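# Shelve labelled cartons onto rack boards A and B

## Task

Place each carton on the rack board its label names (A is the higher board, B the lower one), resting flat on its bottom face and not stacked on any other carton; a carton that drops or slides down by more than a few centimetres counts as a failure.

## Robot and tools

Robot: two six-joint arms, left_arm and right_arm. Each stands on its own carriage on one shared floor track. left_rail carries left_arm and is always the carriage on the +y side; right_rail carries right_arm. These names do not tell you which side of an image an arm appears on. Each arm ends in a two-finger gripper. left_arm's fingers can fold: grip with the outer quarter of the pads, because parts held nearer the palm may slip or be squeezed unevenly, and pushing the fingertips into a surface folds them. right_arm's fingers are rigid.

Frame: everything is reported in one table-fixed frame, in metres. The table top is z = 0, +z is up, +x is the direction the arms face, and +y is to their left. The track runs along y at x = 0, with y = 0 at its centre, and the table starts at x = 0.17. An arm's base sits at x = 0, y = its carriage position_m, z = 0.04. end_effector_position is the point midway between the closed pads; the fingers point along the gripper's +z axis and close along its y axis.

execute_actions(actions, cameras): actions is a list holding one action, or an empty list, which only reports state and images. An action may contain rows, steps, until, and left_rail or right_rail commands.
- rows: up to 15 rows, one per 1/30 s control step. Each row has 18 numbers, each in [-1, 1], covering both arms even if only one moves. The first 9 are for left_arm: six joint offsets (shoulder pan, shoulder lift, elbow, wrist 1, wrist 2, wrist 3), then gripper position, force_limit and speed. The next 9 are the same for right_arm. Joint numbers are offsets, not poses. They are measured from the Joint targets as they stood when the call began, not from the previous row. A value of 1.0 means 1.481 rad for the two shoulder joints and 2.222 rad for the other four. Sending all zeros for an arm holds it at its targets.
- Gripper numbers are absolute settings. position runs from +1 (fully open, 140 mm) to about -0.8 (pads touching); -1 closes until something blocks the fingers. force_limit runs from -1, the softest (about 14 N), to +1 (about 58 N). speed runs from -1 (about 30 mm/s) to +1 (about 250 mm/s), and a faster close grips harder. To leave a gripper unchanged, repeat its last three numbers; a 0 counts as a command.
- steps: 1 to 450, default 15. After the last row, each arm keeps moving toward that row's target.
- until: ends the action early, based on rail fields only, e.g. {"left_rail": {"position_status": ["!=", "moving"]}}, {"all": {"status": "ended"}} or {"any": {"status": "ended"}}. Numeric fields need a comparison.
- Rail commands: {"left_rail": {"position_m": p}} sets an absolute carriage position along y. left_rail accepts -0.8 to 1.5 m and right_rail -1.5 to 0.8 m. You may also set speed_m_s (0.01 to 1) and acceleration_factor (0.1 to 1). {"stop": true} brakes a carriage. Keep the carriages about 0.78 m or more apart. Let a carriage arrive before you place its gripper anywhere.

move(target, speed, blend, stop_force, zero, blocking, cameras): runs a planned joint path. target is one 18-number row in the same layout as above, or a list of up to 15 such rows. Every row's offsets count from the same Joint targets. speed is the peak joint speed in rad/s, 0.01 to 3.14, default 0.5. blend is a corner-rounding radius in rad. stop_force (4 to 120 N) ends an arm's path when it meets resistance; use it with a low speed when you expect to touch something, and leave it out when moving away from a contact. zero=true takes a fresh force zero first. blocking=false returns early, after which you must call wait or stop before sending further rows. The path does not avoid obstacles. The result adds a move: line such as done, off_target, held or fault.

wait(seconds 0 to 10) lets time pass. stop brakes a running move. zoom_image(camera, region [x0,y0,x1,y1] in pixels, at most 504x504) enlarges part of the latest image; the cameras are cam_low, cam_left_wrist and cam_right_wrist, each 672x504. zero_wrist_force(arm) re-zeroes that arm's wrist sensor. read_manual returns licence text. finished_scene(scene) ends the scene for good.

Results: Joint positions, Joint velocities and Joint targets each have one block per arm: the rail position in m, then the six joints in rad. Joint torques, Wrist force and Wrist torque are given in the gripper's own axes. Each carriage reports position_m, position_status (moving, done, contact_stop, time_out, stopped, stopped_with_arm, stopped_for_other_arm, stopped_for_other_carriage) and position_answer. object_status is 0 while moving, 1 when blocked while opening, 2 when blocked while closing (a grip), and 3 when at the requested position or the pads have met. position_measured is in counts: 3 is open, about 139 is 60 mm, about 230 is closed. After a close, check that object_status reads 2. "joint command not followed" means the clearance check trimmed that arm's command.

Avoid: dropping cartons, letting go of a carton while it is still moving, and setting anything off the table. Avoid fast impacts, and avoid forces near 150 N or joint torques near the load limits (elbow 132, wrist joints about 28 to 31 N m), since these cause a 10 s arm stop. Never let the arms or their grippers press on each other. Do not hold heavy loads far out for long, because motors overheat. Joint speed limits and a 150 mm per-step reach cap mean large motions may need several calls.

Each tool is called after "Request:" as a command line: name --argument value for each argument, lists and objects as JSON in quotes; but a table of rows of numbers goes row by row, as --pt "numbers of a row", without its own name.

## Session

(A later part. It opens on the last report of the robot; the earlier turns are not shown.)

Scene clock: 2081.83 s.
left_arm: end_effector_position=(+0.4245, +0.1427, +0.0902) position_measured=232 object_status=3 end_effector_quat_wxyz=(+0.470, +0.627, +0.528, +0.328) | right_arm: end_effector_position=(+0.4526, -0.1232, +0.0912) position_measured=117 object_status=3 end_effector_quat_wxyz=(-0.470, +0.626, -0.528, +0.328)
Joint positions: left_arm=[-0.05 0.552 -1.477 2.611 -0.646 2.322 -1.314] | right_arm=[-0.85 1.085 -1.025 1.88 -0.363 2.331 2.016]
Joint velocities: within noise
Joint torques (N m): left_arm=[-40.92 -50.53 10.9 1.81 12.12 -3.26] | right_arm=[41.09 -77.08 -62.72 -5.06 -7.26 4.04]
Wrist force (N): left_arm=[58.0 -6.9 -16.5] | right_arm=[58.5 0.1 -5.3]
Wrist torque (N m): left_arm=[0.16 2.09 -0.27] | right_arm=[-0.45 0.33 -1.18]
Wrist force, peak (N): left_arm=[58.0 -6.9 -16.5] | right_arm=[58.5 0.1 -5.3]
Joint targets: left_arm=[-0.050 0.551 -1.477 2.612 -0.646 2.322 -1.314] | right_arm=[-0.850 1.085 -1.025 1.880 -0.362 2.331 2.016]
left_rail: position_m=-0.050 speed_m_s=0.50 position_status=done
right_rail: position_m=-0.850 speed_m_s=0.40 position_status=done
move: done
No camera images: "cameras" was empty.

Request:
move --target '[0.0015099, -0.0188073, -0.0028896, 0.0158725, 0.000888, 0.0006517, -1, 0, -1, -0.0003695, -0.0092358, -0.0006715, 0.0067168, -0.0002171, -0.0001604, 0.1, 0, 0]' --speed 0.03

Scene clock: 2101.63 s.
left_arm: end_effector_position=(+0.4243, +0.1431, +0.1001) position_measured=232 object_status=3 end_effector_quat_wxyz=(+0.470, +0.627, +0.528, +0.328) | right_arm: end_effector_position=(+0.4526, -0.1238, +0.1012) position_measured=117 object_status=3 end_effector_quat_wxyz=(-0.470, +0.626, -0.528, +0.328)
Joint positions: left_arm=[-0.05 0.554 -1.505 2.605 -0.611 2.324 -1.312] | right_arm=[-0.85 1.084 -1.039 1.878 -0.348 2.33 2.015]
Joint velocities: within noise
Joint torques (N m): left_arm=[-9.69 -49.76 -17.46 8.76 27.62 1.96] | right_arm=[9.57 -110.34 -67.58 -5.83 -20.48 -0.45]
Wrist force (N): left_arm=[48.9 -8.3 -12.3] | right_arm=[53.7 13.3 -3.0]
Wrist torque (N m): left_arm=[0.25 1.75 -0.23] | right_arm=[-0.61 0.30 -1.10]
Wrist force, peak (N): left_arm=[59.6 -6.4 -16.8] | right_arm=[61.5 13.9 -3.4]
Joint targets: left_arm=[-0.050 0.554 -1.505 2.605 -0.611 2.324 -1.312] | right_arm=[-0.850 1.084 -1.039 1.878 -0.348 2.331 2.015]
left_rail: position_m=-0.050 speed_m_s=0.50 position_status=done
right_rail: position_m=-0.850 speed_m_s=0.40 position_status=done
move: done
camera_calibration:
cam_left_wrist: T_world_to_cam=[[0.336061, 0.00137298, 0.941839, -0.228024], [-0.524264, -0.830482, 0.188275, 0.318658], [0.782439, -0.557044, -0.278373, -0.0416385], [0, 0, 0, 1]] pos_world=[0.276271, 0.241759, 0.143175]
cam_right_wrist: T_world_to_cam=[[-0.369433, 0.0185406, -0.929072, 0.270613], [-0.488292, 0.846773, 0.211061, 0.306255], [0.790626, 0.531632, -0.303772, -0.0852393], [0, 0, 0, 1]] pos_world=[0.316908, -0.21903, 0.160887]

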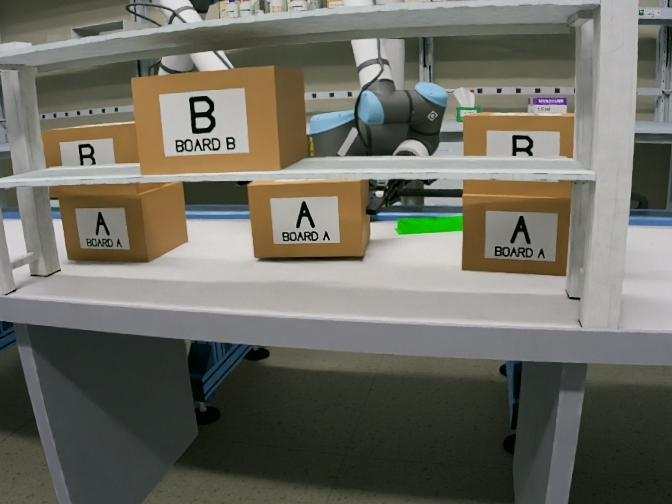

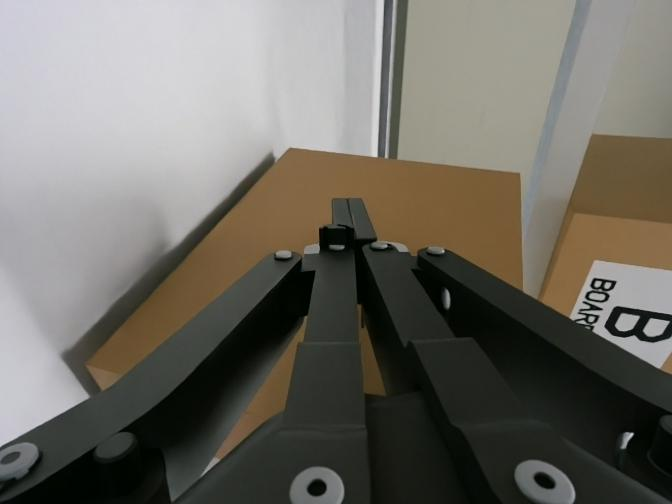

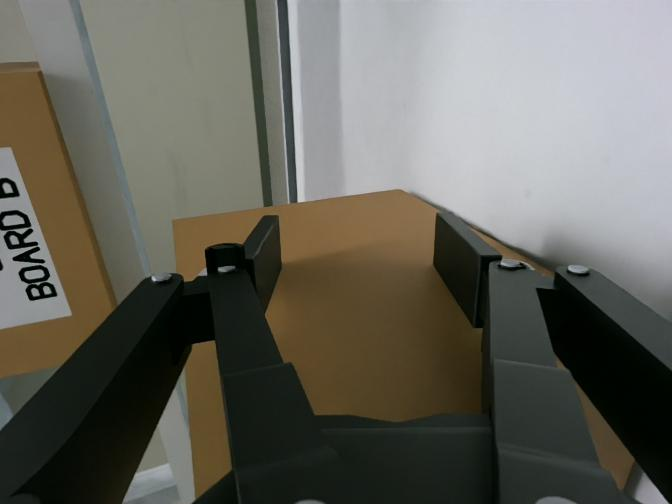

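Request:
move --target '[-0.006119, -0.143868, -0.031879, 0.125998, -0.003606, -0.002601, -1, 0, -1, 0.004275, -0.070106, -0.015943, 0.063957, 0.002514, 0.001862, 0.1, 0, 0]' --speed 0.1 --cameras '["cam_low", "cam_right_wrist"]'

Scene clock: 2264.17 s.
left_arm: end_effector_position=(+0.4290, +0.1434, +0.1876) position_measured=232 object_status=3 end_effector_quat_wxyz=(+0.470, +0.627, +0.528, +0.328) | right_arm: end_effector_position=(+0.4479, -0.1241, +0.1879) position_measured=117 object_status=3 end_effector_quat_wxyz=(-0.470, +0.626, -0.528, +0.328)
Joint positions: left_arm=[-0.05 0.545 -1.718 2.534 -0.331 2.316 -1.318] | right_arm=[-0.85 1.09 -1.143 1.843 -0.206 2.336 2.02]
Joint velocities: within noise
Joint torques (N m): left_arm=[-39.39 -45.74 -35.51 7.67 11.17 -2.76] | right_arm=[39.79 -98.83 -67.71 -5 -6.36 1.73]
Wrist force (N): left_arm=[53.2 -13.6 -12.1] | right_arm=[58.1 8.1 -5.4]
Wrist torque (N m): left_arm=[0.41 1.95 -0.17] | right_arm=[-0.33 0.31 0.32]
Wrist force, peak (N): left_arm=[53.3 -13.8 -11.9] | right_arm=[58.4 8.4 -5.1]
Joint targets: left_arm=[-0.050 0.545 -1.718 2.534 -0.331 2.316 -1.318] | right_arm=[-0.850 1.090 -1.143 1.843 -0.205 2.336 2.020]
left_rail: position_m=-0.050 speed_m_s=0.50 position_status=done
right_rail: position_m=-0.850 speed_m_s=0.40 position_status=done
move: done
camera_calibration:
cam_right_wrist: T_world_to_cam=[[-0.369403, 0.0185621, -0.929084, 0.349338], [-0.488187, 0.846843, 0.211022, 0.285929], [0.790706, 0.531518, -0.303765, -0.0551088], [0, 0, 0, 1]] pos_world=[0.312208, -0.21933, 0.247487]
Images, in order (width x height): cam_low 672x504, cam_right_wrist 672x504.

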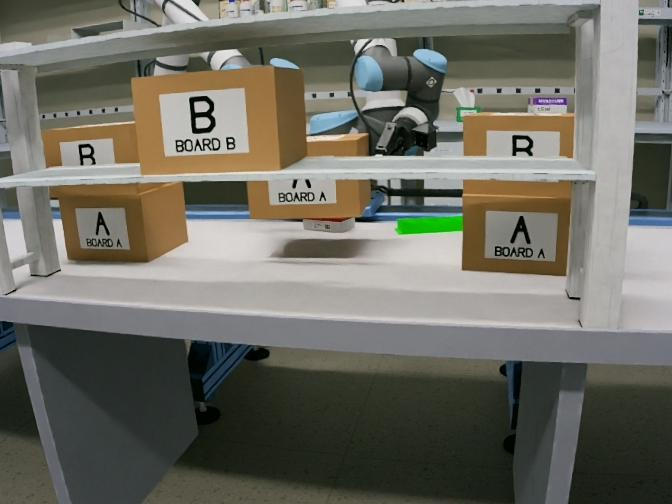

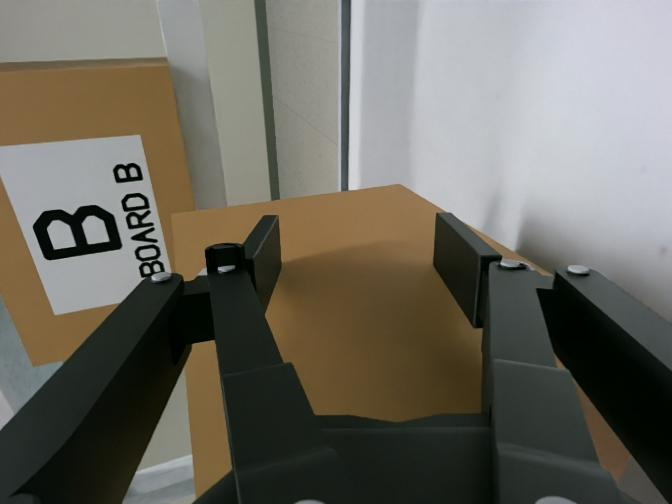

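Request:
move --pt "-0.00564 -0.097873 -0.044278 0.10783 -0.003508 -0.00249 -1 0 -1 0.004022 -0.058887 -0.025821 0.066386 0.002522 0.001894 0.1 0 0" --pt "-0.011437 -0.15694 -0.096856 0.198173 -0.006937 -0.004886 -1 0 -1 0.008348 -0.104502 -0.060683 0.132996 0.005054 0.003821 0.1 0 0" --speed 0.12 --blend '[0.02, 0]' --cameras '["cam_low", "cam_right_wrist"]'

Scene clock: 2295.33 s.
left_arm: end_effector_position=(+0.4382, +0.1441, +0.3606) position_measured=232 object_status=3 end_effector_quat_wxyz=(+0.470, +0.627, +0.528, +0.328) | right_arm: end_effector_position=(+0.4388, -0.1249, +0.3609) position_measured=117 object_status=3 end_effector_quat_wxyz=(-0.470, +0.626, -0.528, +0.328)
Joint positions: left_arm=[-0.05 0.528 -1.95 2.319 0.109 2.301 -1.329] | right_arm=[-0.85 1.103 -1.298 1.708 0.09 2.347 2.028]
Joint velocities: within noise
Joint torques (N m): left_arm=[-37.92 -42.11 -56.52 7.26 10.82 -3.06] | right_arm=[35.97 -79.91 -67.38 -4.16 -6.06 1.39]
Wrist force (N): left_arm=[50.9 -15.4 -7.7] | right_arm=[54.1 7.5 -7.4]
Wrist torque (N m): left_arm=[0.42 1.86 -0.14] | right_arm=[0.07 0.27 0.83]
Wrist force, peak (N): left_arm=[53.2 -14.5 -12.0] | right_arm=[58.5 9.0 -5.0]
Joint targets: left_arm=[-0.050 0.528 -1.950 2.319 0.109 2.301 -1.329] | right_arm=[-0.850 1.103 -1.298 1.708 0.090 2.347 2.028]
left_rail: position_m=-0.050 speed_m_s=0.50 position_status=done
right_rail: position_m=-0.850 speed_m_s=0.40 position_status=done
move: done
camera_calibration:
cam_right_wrist: T_world_to_cam=[[-0.369409, 0.0187255, -0.929078, 0.506722], [-0.487857, 0.847027, 0.211048, 0.245539], [0.790906, 0.53122, -0.303764, 0.00501526], [0, 0, 0, 1]] pos_world=[0.303009, -0.220131, 0.420487]
Images, in order (width x height): cam_low 672x504, cam_right_wrist 672x504.

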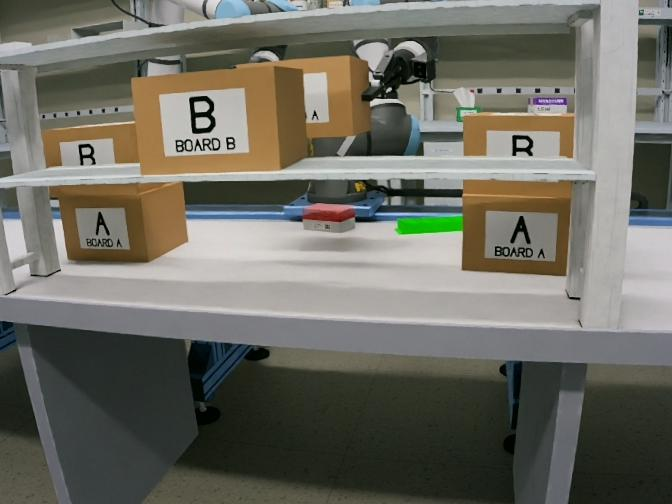

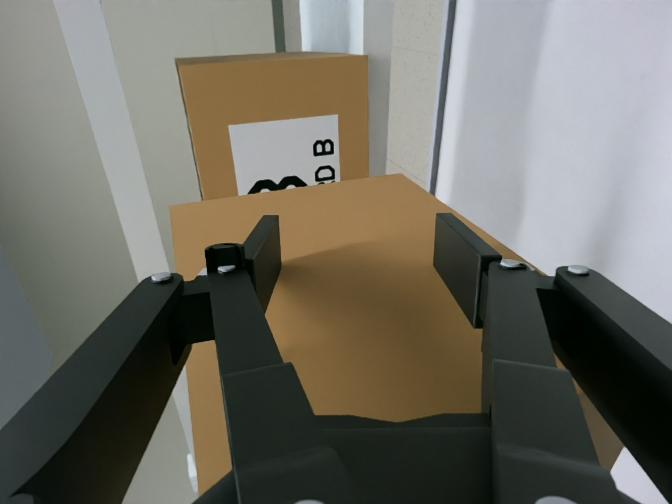

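Request:
move --pt "0 -0.034788 -0.060457 0.08364 0 0 -1 0 -1 0 -0.032696 -0.04752 0.069313 0 0 0.1 0 0" --pt "0 -0.046166 -0.123718 0.154485 0 0 -1 0 -1 0 -0.049902 -0.101565 0.134826 0 0 0.1 0 0" --speed 0.12 --blend '[0.02, 0]' --cameras '["cam_low", "cam_right_wrist"]'

Scene clock: 2317.80 s.
left_arm: end_effector_position=(+0.4381, +0.1440, +0.5352) position_measured=232 object_status=3 end_effector_quat_wxyz=(+0.470, +0.627, +0.528, +0.328) | right_arm: end_effector_position=(+0.4388, -0.1250, +0.5363) position_measured=117 object_status=3 end_effector_quat_wxyz=(-0.470, +0.626, -0.528, +0.328)
Joint positions: left_arm=[-0.05 0.528 -2.019 2.044 0.452 2.301 -1.329] | right_arm=[-0.85 1.103 -1.372 1.482 0.389 2.347 2.028]
Joint velocities: within noise
Joint torques (N m): left_arm=[-36.24 -44.84 -65.39 7.66 14.63 -2.86] | right_arm=[32.19 -67.67 -64.56 -5.05 -8.86 1.46]
Wrist force (N): left_arm=[53.0 -13.7 -8.2] | right_arm=[56.1 8.3 -8.6]
Wrist torque (N m): left_arm=[0.39 1.95 -0.16] | right_arm=[-0.03 0.30 0.53]
Wrist force, peak (N): left_arm=[57.1 -14.7 -8.7] | right_arm=[60.7 7.0 -9.5]
Joint targets: left_arm=[-0.050 0.528 -2.019 2.044 0.452 2.301 -1.329] | right_arm=[-0.850 1.103 -1.372 1.482 0.390 2.347 2.028]
left_rail: position_m=-0.050 speed_m_s=0.50 position_status=done
right_rail: position_m=-0.850 speed_m_s=0.40 position_status=done
move: done
camera_calibration:
cam_right_wrist: T_world_to_cam=[[-0.369409, 0.0187255, -0.929078, 0.669645], [-0.487857, 0.847027, 0.211048, 0.208473], [0.790906, 0.53122, -0.303764, 0.0583746], [0, 0, 0, 1]] pos_world=[0.302909, -0.220131, 0.595887]
Images, in order (width x height): cam_low 672x504, cam_right_wrist 672x504.

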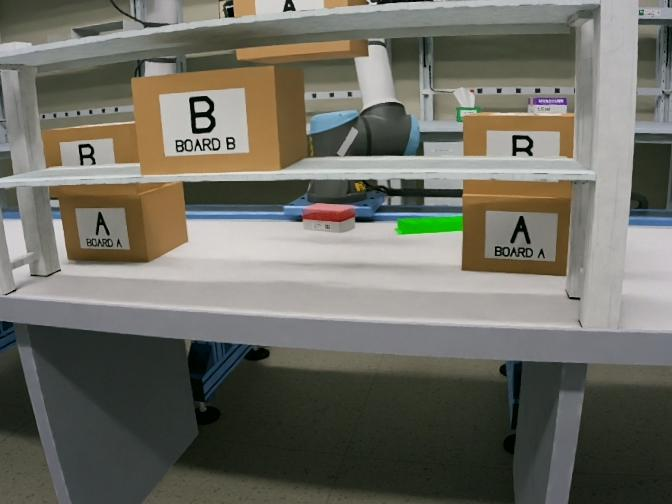

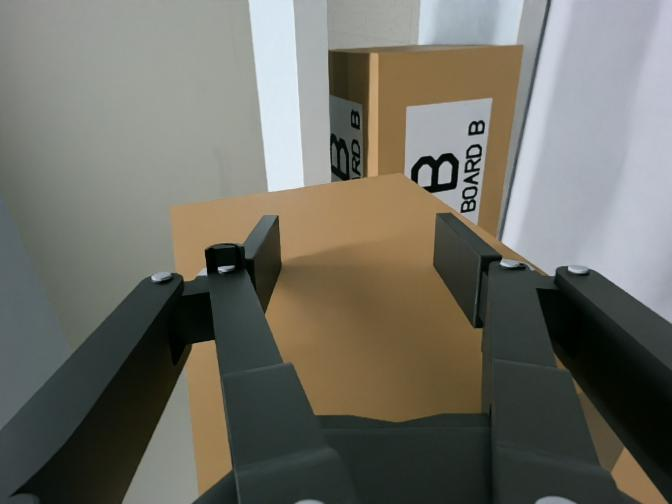

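Request:
move --target '[0, 0.004815, -0.068792, 0.065583, 0, 0, -1, 0, -1, 0, -0.003601, -0.064137, 0.066537, 0, 0, 0.1, 0, 0]' --speed 0.1

Scene clock: 2329.23 s.
left_arm: end_effector_position=(+0.4381, +0.1440, +0.6202) position_measured=232 object_status=3 end_effector_quat_wxyz=(+0.470, +0.627, +0.528, +0.328) | right_arm: end_effector_position=(+0.4387, -0.1251, +0.6214) position_measured=117 object_status=3 end_effector_quat_wxyz=(-0.470, +0.626, -0.528, +0.328)
Joint positions: left_arm=[-0.05 0.528 -2.012 1.891 0.598 2.301 -1.329] | right_arm=[-0.85 1.103 -1.377 1.34 0.537 2.347 2.028]
Joint velocities: within noise
Joint torques (N m): left_arm=[-31.81 -3.93 -66.21 8.16 20.16 -2.83] | right_arm=[31.84 -63.68 -61.26 -5.24 -13.8 1.31]
Wrist force (N): left_arm=[53.6 -12.7 -8.7] | right_arm=[57.2 7.1 -9.1]
Wrist torque (N m): left_arm=[0.46 2.05 -0.17] | right_arm=[-0.20 0.26 0.43]
Wrist force, peak (N): left_arm=[59.2 -14.4 -9.7] | right_arm=[62.9 8.0 -10.0]
Joint targets: left_arm=[-0.050 0.528 -2.012 1.891 0.598 2.301 -1.329] | right_arm=[-0.850 1.103 -1.377 1.340 0.537 2.347 2.028]
left_rail: position_m=-0.050 speed_m_s=0.50 position_status=done
right_rail: position_m=-0.850 speed_m_s=0.40 position_status=done
move: done
camera_calibration:
cam_left_wrist: T_world_to_cam=[[0.336004, 0.00146298, 0.94186, -0.722593], [-0.523867, -0.830754, 0.188177, 0.228581], [0.782729, -0.556638, -0.27837, 0.0927116], [0, 0, 0, 1]] pos_world=[0.289972, 0.242558, 0.663375]
cam_right_wrist: T_world_to_cam=[[-0.369409, 0.0187255, -0.929078, 0.748712], [-0.487857, 0.847027, 0.211048, 0.190597], [0.790906, 0.53122, -0.303764, 0.084278], [0, 0, 0, 1]] pos_world=[0.302909, -0.220231, 0.680987]

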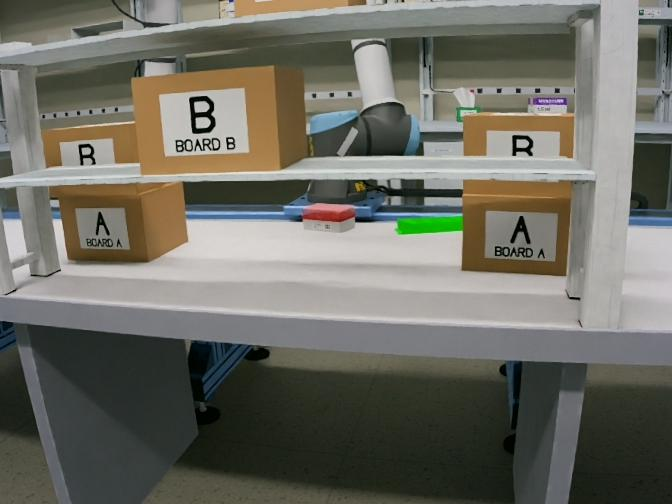

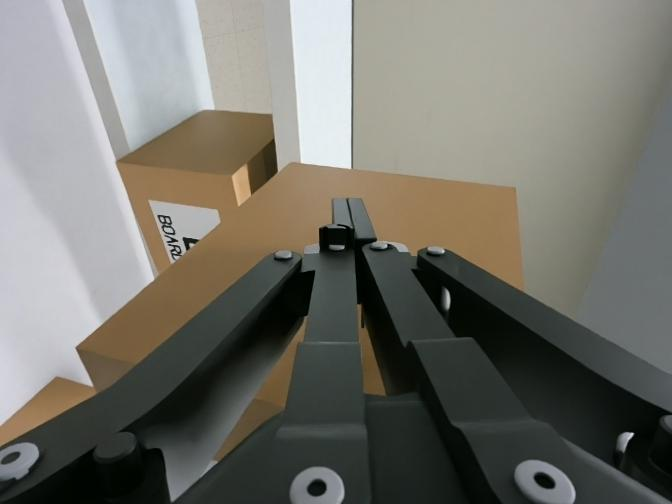

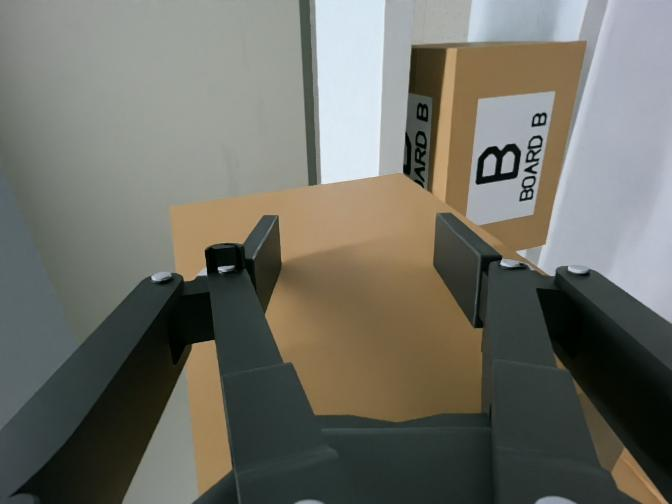

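Request:
zoom_image --camera "cam_left_wrist" --region '[180, 0, 400, 180]'

Request:
zoom_image --camera "cam_right_wrist" --region '[280, 0, 520, 200]'

Scaled by 2.291.

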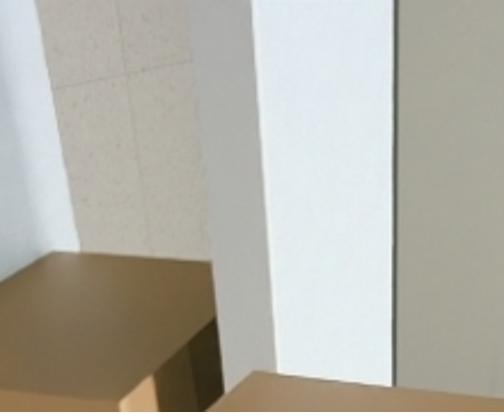

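Scaled by 2.100.

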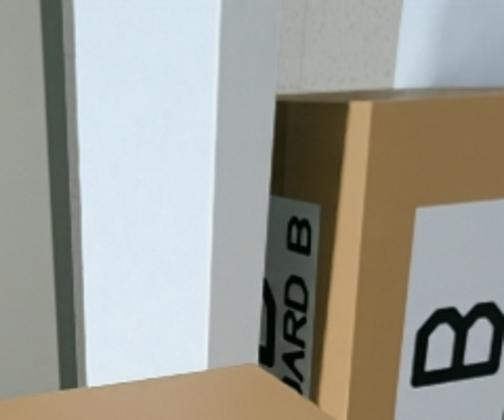

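Request:
move --pt "-0.084657 0.020088 -0.009259 -0.023984 -0.050707 -0.031739 -1 0 -1 -0.055374 -0.000538 -0.001087 -0.014171 -0.032708 -0.023158 0.1 0 0" --pt "-0.150211 0.051543 -0.022986 -0.04275 -0.090605 -0.052956 -1 0 -1 -0.108492 0.005261 -0.006564 -0.024742 -0.064572 -0.042822 0.1 0 0" --speed 0.1 --blend '[0.01, 0]' --cameras '["cam_left_wrist", "cam_right_wrist"]'

Scene clock: 2717.53 s.
left_arm: end_effector_position=(+0.5456, +0.1244, +0.6207) position_measured=232 object_status=3 end_effector_quat_wxyz=(+0.470, +0.627, +0.528, +0.328) | right_arm: end_effector_position=(+0.5463, -0.1451, +0.6210) position_measured=117 object_status=3 end_effector_quat_wxyz=(-0.470, +0.626, -0.528, +0.328)
Joint positions: left_arm=[-0.05 0.305 -1.935 1.84 0.503 2.1 -1.446] | right_arm=[-0.85 0.942 -1.369 1.325 0.483 2.204 1.933]
Joint velocities: within noise
Joint torques (N m): left_arm=[-46.12 -6.91 -67 -1.77 11.51 -3.25] | right_arm=[16.2 -44.85 -65.47 -20.63 -25.34 -2.47]
Wrist force (N): left_arm=[56.5 -11.0 -10.0] | right_arm=[60.6 10.6 -8.1]
Wrist torque (N m): left_arm=[0.31 2.13 -0.19] | right_arm=[-0.25 0.32 -0.20]
Wrist force, peak (N): left_arm=[56.8 -10.7 -9.7] | right_arm=[60.6 10.1 -8.5]
Joint targets: left_arm=[-0.050 0.305 -1.935 1.840 0.503 2.099 -1.447] | right_arm=[-0.850 0.942 -1.369 1.325 0.483 2.204 1.933]
left_rail: position_m=-0.050 speed_m_s=0.50 position_status=done
right_rail: position_m=-0.850 speed_m_s=0.40 position_status=done
move: done
camera_calibration:
cam_left_wrist: T_world_to_cam=[[0.335954, 0.00138479, 0.941878, -0.75913], [-0.523899, -0.830755, 0.188088, 0.268592], [0.78273, -0.556637, -0.278369, -0.00220348], [0, 0, 0, 1]] pos_world=[0.397472, 0.222958, 0.663875]
cam_right_wrist: T_world_to_cam=[[-0.369591, 0.0188656, -0.929003, 0.788483], [-0.48776, 0.847033, 0.211249, 0.259891], [0.790881, 0.531206, -0.303854, 0.00982643], [0, 0, 0, 1]] pos_world=[0.410409, -0.240231, 0.680587]
Images, in order (width x height): cam_left_wrist 672x504, cam_right_wrist 672x504.

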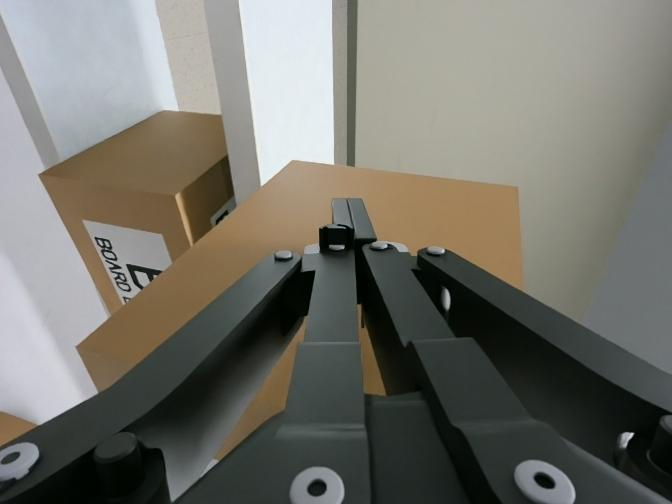

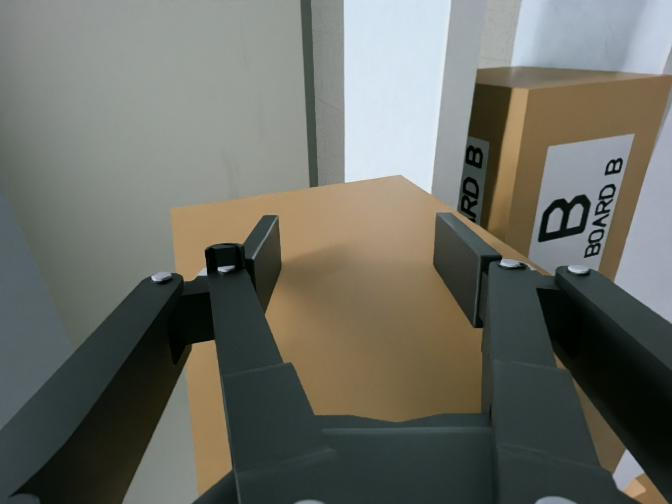

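Request:
zoom_image --camera "cam_left_wrist" --region '[140, 0, 380, 180]'

Request:
zoom_image --camera "cam_right_wrist" --region '[280, 0, 520, 200]'

Scaled by 2.100.

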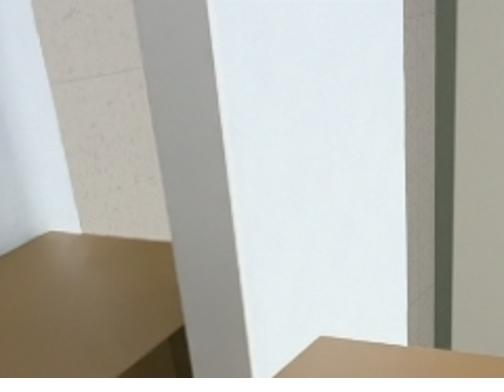

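Scaled by 2.100.

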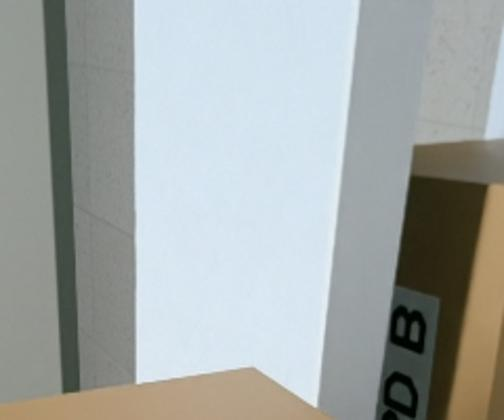

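Request:
move --pt "-0.049727 0.03937 -0.017837 -0.015422 -0.030753 -0.014759 -1 0 -1 -0.050751 0.01162 -0.009984 -0.007251 -0.030574 -0.016842 0.1 0 0" --pt "-0.088274 0.084003 -0.039633 -0.027875 -0.05455 -0.025444 -1 0 -1 -0.098034 0.028737 -0.024496 -0.011522 -0.059498 -0.031368 0.1 0 0" --speed 0.1 --blend '[0.01, 0]' --cameras '["cam_left_wrist", "cam_right_wrist"]'

Scene clock: 2783.33 s.
left_arm: end_effector_position=(+0.6531, +0.1049, +0.6215) position_measured=232 object_status=3 end_effector_quat_wxyz=(+0.470, +0.627, +0.528, +0.328) | right_arm: end_effector_position=(+0.6542, -0.1652, +0.6201) position_measured=117 object_status=3 end_effector_quat_wxyz=(-0.470, +0.626, -0.528, +0.328)
Joint positions: left_arm=[-0.05 0.175 -1.811 1.752 0.441 1.978 -1.503] | right_arm=[-0.85 0.797 -1.327 1.271 0.457 2.072 1.863]
Joint velocities: within noise
Joint torques (N m): left_arm=[-45.89 -22.35 -70.44 -5.91 9.87 -3.1] | right_arm=[15.11 -55.59 -62.2 -17.23 -22.95 -3.11]
Wrist force (N): left_arm=[47.7 -12.3 -7.8] | right_arm=[52.0 8.8 -6.4]
Wrist torque (N m): left_arm=[0.40 1.80 -0.15] | right_arm=[-0.19 0.09 0.30]
Wrist force, peak (N): left_arm=[57.0 -10.9 -11.4] | right_arm=[61.1 10.4 -8.5]
Joint targets: left_arm=[-0.050 0.174 -1.811 1.752 0.441 1.978 -1.503] | right_arm=[-0.850 0.797 -1.327 1.271 0.457 2.072 1.863]
left_rail: position_m=-0.050 speed_m_s=0.50 position_status=done
right_rail: position_m=-0.850 speed_m_s=0.40 position_status=done
move: done
camera_calibration:
cam_left_wrist: T_world_to_cam=[[0.335896, 0.00147436, 0.941898, -0.795974], [-0.523502, -0.831027, 0.18799, 0.308398], [0.78302, -0.55623, -0.278366, -0.0972666], [0, 0, 0, 1]] pos_world=[0.504973, 0.203358, 0.664675]
cam_right_wrist: T_world_to_cam=[[-0.369731, 0.0190906, -0.928943, 0.828125], [-0.4873, 0.847269, 0.211364, 0.329511], [0.791099, 0.530821, -0.303959, -0.0652966], [0, 0, 0, 1]] pos_world=[0.51841, -0.260333, 0.679787]
Images, in order (width x height): cam_left_wrist 672x504, cam_right_wrist 672x504.

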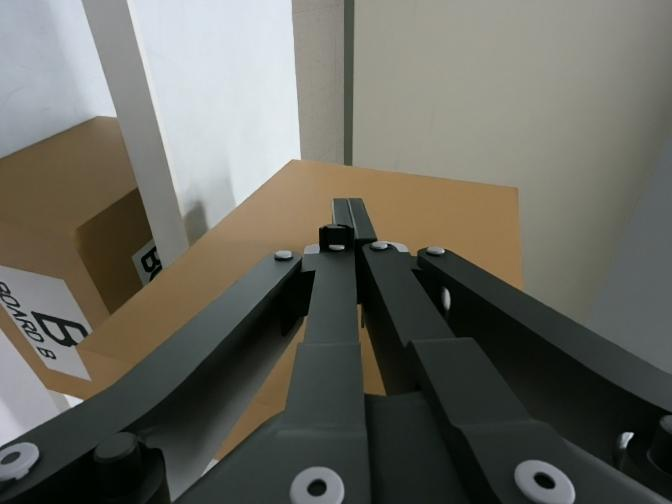

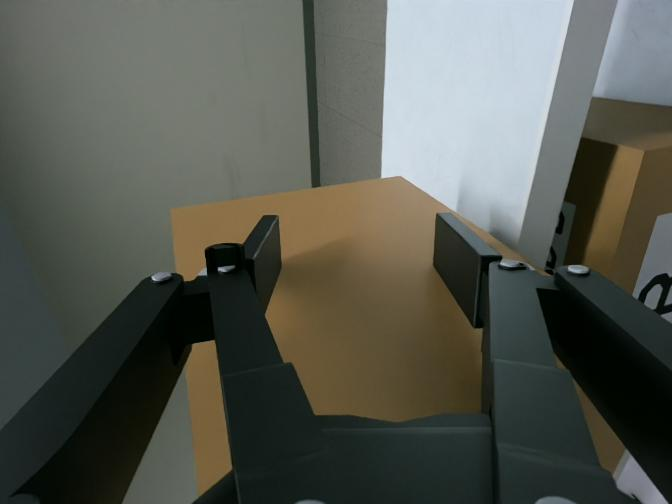

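Request:
move --pt "-0.030116 0.048136 -0.025637 -0.009474 -0.018651 -0.00801 -1 0 -1 -0.043951 0.022314 -0.019128 -0.001459 -0.027051 -0.012611 0.1 0 0" --pt "-0.05405 0.098674 -0.055061 -0.015856 -0.033508 -0.014195 -1 0 -1 -0.084501 0.049591 -0.043054 -0.000127 -0.052125 -0.023625 0.1 0 0" --speed 0.08 --blend '[0.01, 0]'

Scene clock: 2796.90 s.
left_arm: end_effector_position=(+0.7607, +0.0851, +0.6223) position_measured=232 object_status=3 end_effector_quat_wxyz=(+0.470, +0.627, +0.528, +0.328) | right_arm: end_effector_position=(+0.7618, -0.1851, +0.6193) position_measured=117 object_status=3 end_effector_quat_wxyz=(-0.470, +0.626, -0.528, +0.328)
Joint positions: left_arm=[-0.05 0.094 -1.665 1.63 0.406 1.904 -1.535] | right_arm=[-0.85 0.672 -1.253 1.175 0.457 1.956 1.811]
Joint velocities: within noise
Joint torques (N m): left_arm=[-52.07 -33.54 -73.31 -8.08 9.08 -2.55] | right_arm=[19.94 -65.84 -59.27 -3.5 -22.48 -3.32]
Wrist force (N): left_arm=[44.9 -14.3 -7.1] | right_arm=[48.8 7.4 -5.1]
Wrist torque (N m): left_arm=[0.38 1.67 -0.14] | right_arm=[-0.10 0.07 0.68]
Wrist force, peak (N): left_arm=[48.0 -13.2 -8.2] | right_arm=[52.5 9.3 -6.2]
Joint targets: left_arm=[-0.050 0.094 -1.665 1.630 0.406 1.904 -1.535] | right_arm=[-0.850 0.672 -1.253 1.175 0.457 1.956 1.811]
left_rail: position_m=-0.050 speed_m_s=0.50 position_status=done
right_rail: position_m=-0.850 speed_m_s=0.40 position_status=done
move: done
camera_calibration:
cam_left_wrist: T_world_to_cam=[[0.335969, 0.00142136, 0.941872, -0.832764], [-0.523487, -0.831037, 0.187984, 0.348221], [0.782998, -0.556215, -0.278459, -0.19221], [0, 0, 0, 1]] pos_world=[0.612573, 0.183658, 0.665375]
cam_right_wrist: T_world_to_cam=[[-0.369776, 0.0191699, -0.928923, 0.867489], [-0.487266, 0.847267, 0.211451, 0.398914], [0.791099, 0.530822, -0.303958, -0.140129], [0, 0, 0, 1]] pos_world=[0.62601, -0.280233, 0.678887]

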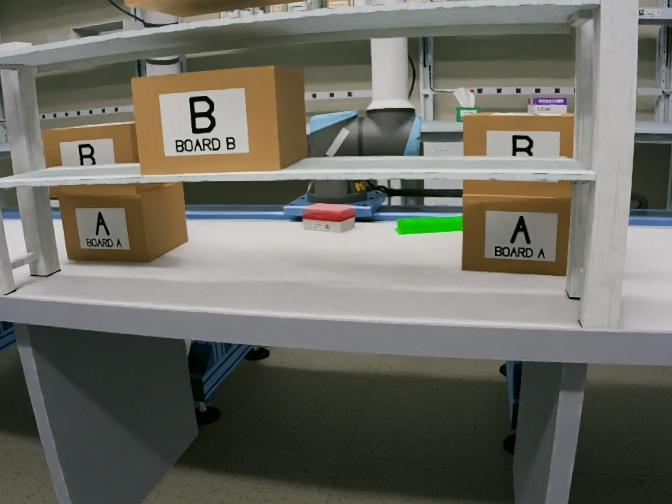

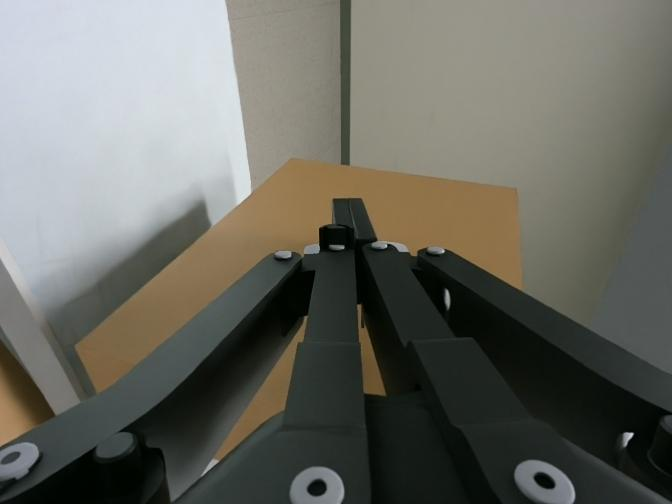

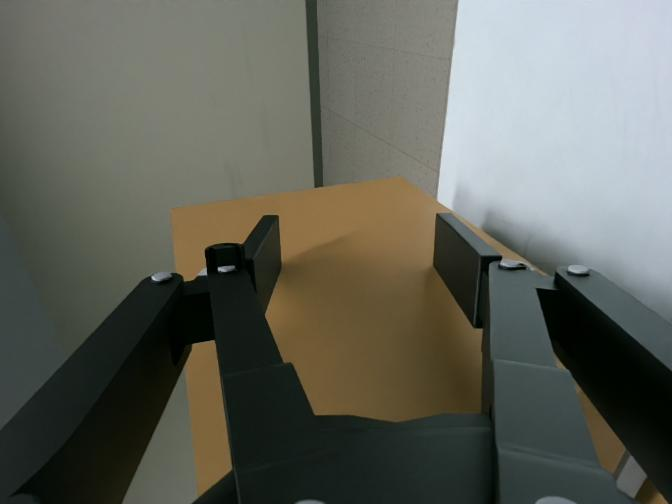

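Request:
move --target '[-0.000344, 0.001652, 0.05047, -0.05157, 0, 0, -1, 0, -1, 0.000344, -0.001568, 0.052378, -0.051333, 0, 0, 0.1, 0, 0]' --speed 0.02 --stop_force 8

Scene clock: 2838.90 s.
left_arm: end_effector_position=(+0.7617, +0.0849, +0.5728) position_measured=232 object_status=3 end_effector_quat_wxyz=(+0.470, +0.627, +0.528, +0.328) | right_arm: end_effector_position=(+0.7624, -0.1844, +0.5747) position_measured=117 object_status=3 end_effector_quat_wxyz=(-0.470, +0.626, -0.528, +0.328)
Joint positions: left_arm=[-0.05 0.094 -1.663 1.715 0.319 1.904 -1.535] | right_arm=[-0.85 0.672 -1.255 1.255 0.378 1.956 1.811]
Joint velocities: within noise
Joint torques (N m): left_arm=[-51.06 -33.4 -66.42 1.07 12.56 -2.29] | right_arm=[38 -53.15 -54.91 -3.68 -21.17 1.08]
Wrist force (N): left_arm=[51.2 -6.5 -8.8] | right_arm=[53.5 -1.8 -12.4]
Wrist torque (N m): left_arm=[0.25 1.93 -0.25] | right_arm=[-0.87 0.04 -0.41]
Wrist force, peak (N): left_arm=[53.1 -10.8 -9.2] | right_arm=[55.3 7.2 -6.7]
Joint targets: left_arm=[-0.050 0.094 -1.663 1.715 0.319 1.904 -1.535] | right_arm=[-0.850 0.672 -1.255 1.255 0.378 1.956 1.811]
left_rail: position_m=-0.050 speed_m_s=0.50 position_status=done
right_rail: position_m=-0.850 speed_m_s=0.40 position_status=done
move: contact (left_arm, right_arm); left_arm: the wrist 1 is farthest, 0.028 rad from its target; right_arm: the elbow is farthest, 0.036 rad from its target
camera_calibration:
cam_left_wrist: T_world_to_cam=[[0.335828, 0.00124816, 0.941923, -0.786389], [-0.523854, -0.830831, 0.187873, 0.358056], [0.782813, -0.556523, -0.278362, -0.206833], [0, 0, 0, 1]] pos_world=[0.613572, 0.183359, 0.615874]
cam_right_wrist: T_world_to_cam=[[-0.369714, 0.0190856, -0.92895, 0.826278], [-0.487599, 0.847071, 0.211464, 0.408119], [0.790923, 0.531136, -0.303868, -0.154281], [0, 0, 0, 1]] pos_world=[0.626509, -0.279531, 0.634387]

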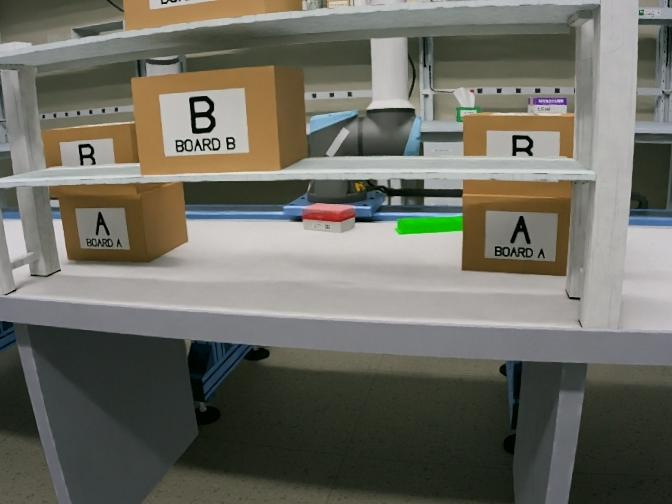

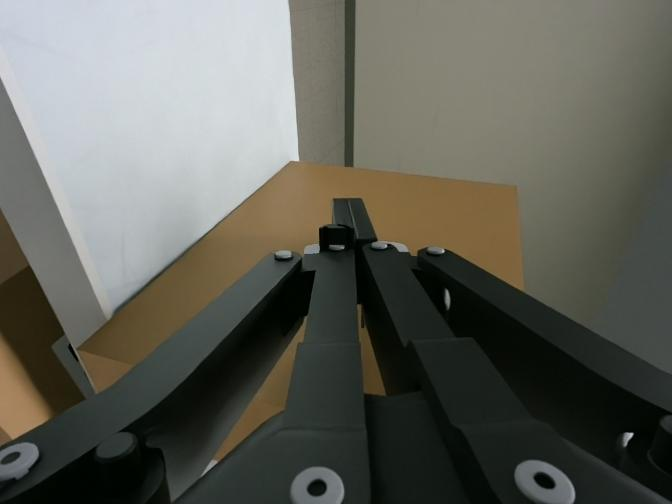

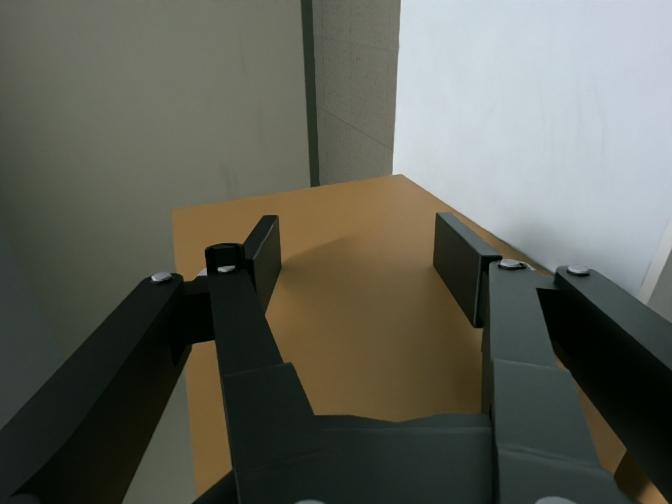

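Request:
move --target '[0.055859, 0.02353, -0.013945, 0.00332, 0.034752, 0.014338, -1, 0, -1, -0.030938, -0.037798, 0.033052, -0.010801, -0.01968, -0.008593, 0.1, 0, 0]' --speed 0.03 --cameras '["cam_left_wrist", "cam_right_wrist"]'

Scene clock: 2880.37 s.
left_arm: end_effector_position=(+0.7618, +0.1249, +0.5729) position_measured=232 object_status=3 end_effector_quat_wxyz=(+0.470, +0.626, +0.528, +0.328) | right_arm: end_effector_position=(+0.7624, -0.2242, +0.5742) position_measured=117 object_status=3 end_effector_quat_wxyz=(-0.470, +0.627, -0.528, +0.328)
Joint positions: left_arm=[-0.05 0.177 -1.628 1.684 0.326 1.981 -1.503] | right_arm=[-0.85 0.626 -1.311 1.329 0.354 1.912 1.792]
Joint velocities: within noise
Joint torques (N m): left_arm=[10.27 -25.17 -61.46 1.82 2.64 3] | right_arm=[-13.96 -83.38 -34.89 -4.72 -2.5 -2.12]
Wrist force (N): left_arm=[0.1 0.1 -0.5] | right_arm=[-1.3 5.7 -0.8]
Wrist torque (N m): left_arm=[0.13 0.08 -0.31] | right_arm=[0.73 0.19 -0.33]
Wrist force, peak (N): left_arm=[51.6 -7.0 -8.2] | right_arm=[53.8 -1.3 -12.2]
Joint targets: left_arm=[-0.050 0.177 -1.628 1.684 0.326 1.981 -1.503] | right_arm=[-0.850 0.626 -1.311 1.329 0.354 1.912 1.792]
left_rail: position_m=-0.050 speed_m_s=0.50 position_status=done
right_rail: position_m=-0.850 speed_m_s=0.40 position_status=done
move: done
camera_calibration:
cam_left_wrist: T_world_to_cam=[[0.335414, 0.00200216, 0.942069, -0.786479], [-0.523935, -0.830682, 0.188307, 0.391173], [0.782936, -0.556744, -0.277573, -0.185107], [0, 0, 0, 1]] pos_world=[0.613672, 0.223458, 0.615876]
cam_right_wrist: T_world_to_cam=[[-0.369497, 0.0180688, -0.929056, 0.826255], [-0.488775, 0.846545, 0.210855, 0.443155], [0.790298, 0.53201, -0.303964, -0.132614], [0, 0, 0, 1]] pos_world=[0.626706, -0.319528, 0.633886]
Images, in order (width x height): cam_left_wrist 672x504, cam_right_wrist 672x504.

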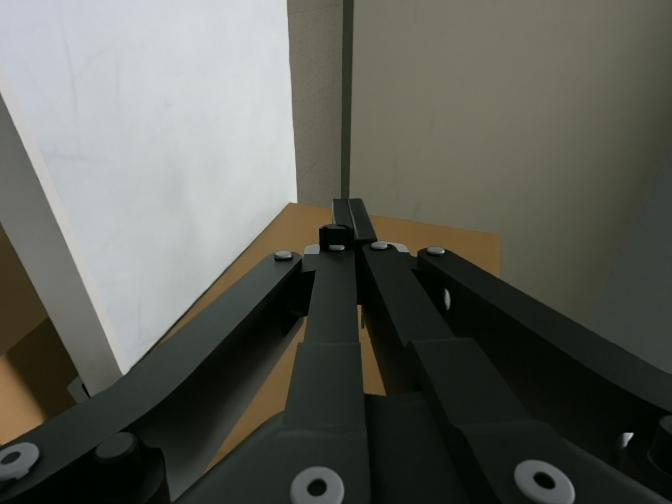

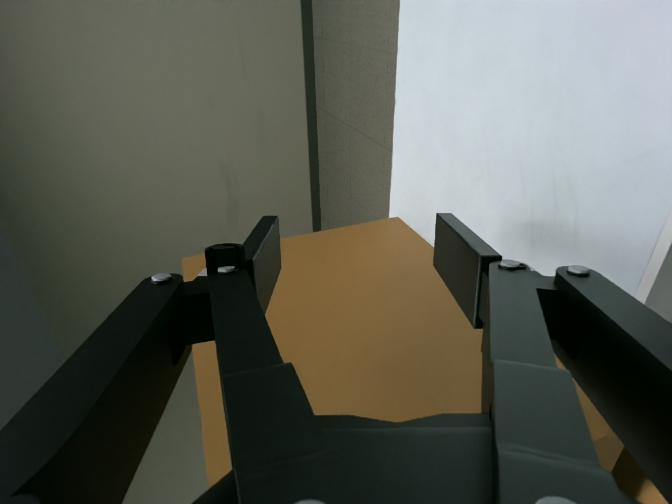

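Request:
move --pt "0.05672 -0.1609 0.07997 0.03434 0.03515 0.01593 -1 0 -1 0.1129 -0.10297 0.07507 0.00594 0.0698 0.03087 0.1 0 0" --pt "0.24301 -0.14335 0.14905 -0.009 0.14779 0.08038 -1 0 -1 0.20918 -0.0919 0.14383 -0.05383 0.12853 0.06161 0.1 0 0" --speed '[0.25, 0.35]' --blend '[0.05, 0]'

Scene clock: 2944.27 s.
left_arm: end_effector_position=(+0.5159, +0.1927, +0.4893) position_measured=232 object_status=3 end_effector_quat_wxyz=(+0.471, +0.627, +0.528, +0.328) | right_arm: end_effector_position=(+0.5159, -0.1927, +0.4893) position_measured=117 object_status=3 end_effector_quat_wxyz=(-0.471, +0.626, -0.528, +0.328)
Joint positions: left_arm=[-0.05 0.537 -1.84 2.015 0.306 2.309 -1.324] | right_arm=[-0.85 0.936 -1.447 1.648 0.234 2.198 1.928]
Joint velocities: within noise
Joint torques (N m): left_arm=[9.6 -1.1 -35.74 -2.4 3.67 3.03] | right_arm=[11.6 -47.85 -33.02 -3.77 4.53 2.88]
Wrist force (N): left_arm=[0.4 -0.3 -0.3] | right_arm=[-1.4 6.2 -1.0]
Wrist torque (N m): left_arm=[0.04 -0.01 -0.31] | right_arm=[0.86 0.13 -0.33]
Wrist force, peak (N): left_arm=[1.3 -2.0 -1.8] | right_arm=[-1.8 7.9 -0.9]
Joint targets: left_arm=[-0.050 0.537 -1.840 2.015 0.306 2.309 -1.324] | right_arm=[-0.850 0.936 -1.447 1.648 0.234 2.198 1.928]
left_rail: position_m=-0.050 speed_m_s=0.50 position_status=done
right_rail: position_m=-0.850 speed_m_s=0.40 position_status=done
move: done
camera_calibration:
cam_left_wrist: T_world_to_cam=[[0.33559, 0.0020967, 0.942006, -0.625472], [-0.524194, -0.830454, 0.188593, 0.334412], [0.782688, -0.557083, -0.277593, 0.0221382], [0, 0, 0, 1]] pos_world=[0.367871, 0.291358, 0.532277]
cam_right_wrist: T_world_to_cam=[[-0.368934, 0.0182936, -0.929276, 0.655609], [-0.488845, 0.846533, 0.210742, 0.314014], [0.790518, 0.532021, -0.303372, 0.0191937], [0, 0, 0, 1]] pos_world=[0.380208, -0.288028, 0.548889]

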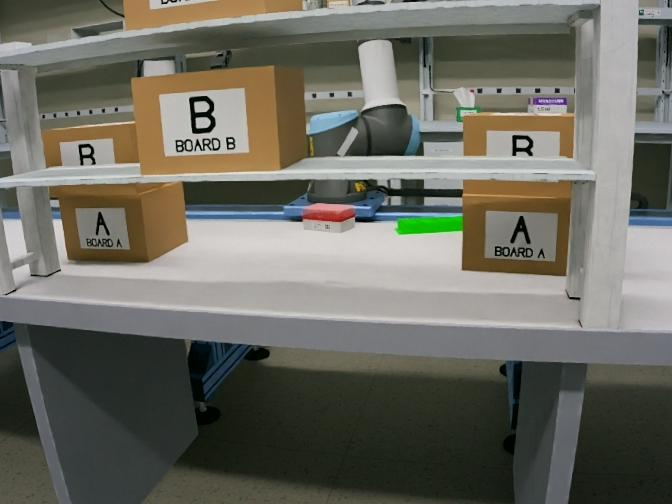

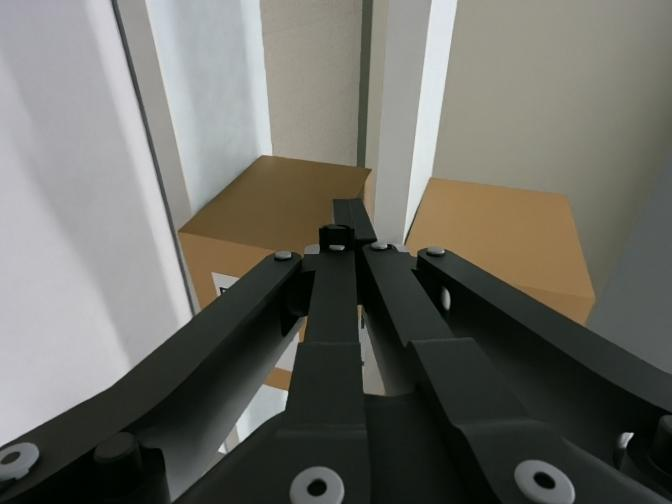

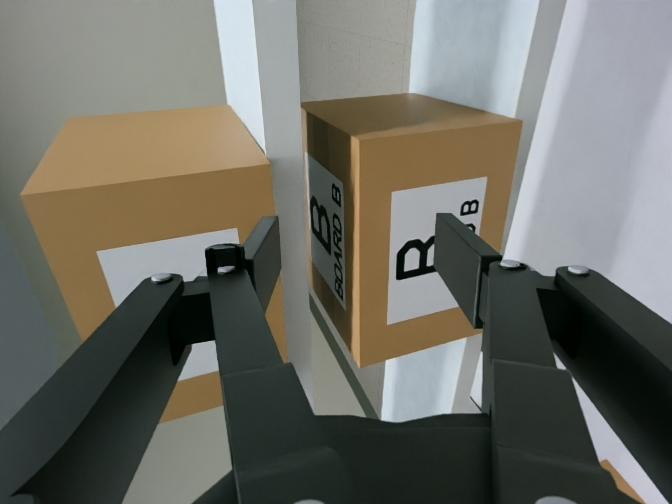

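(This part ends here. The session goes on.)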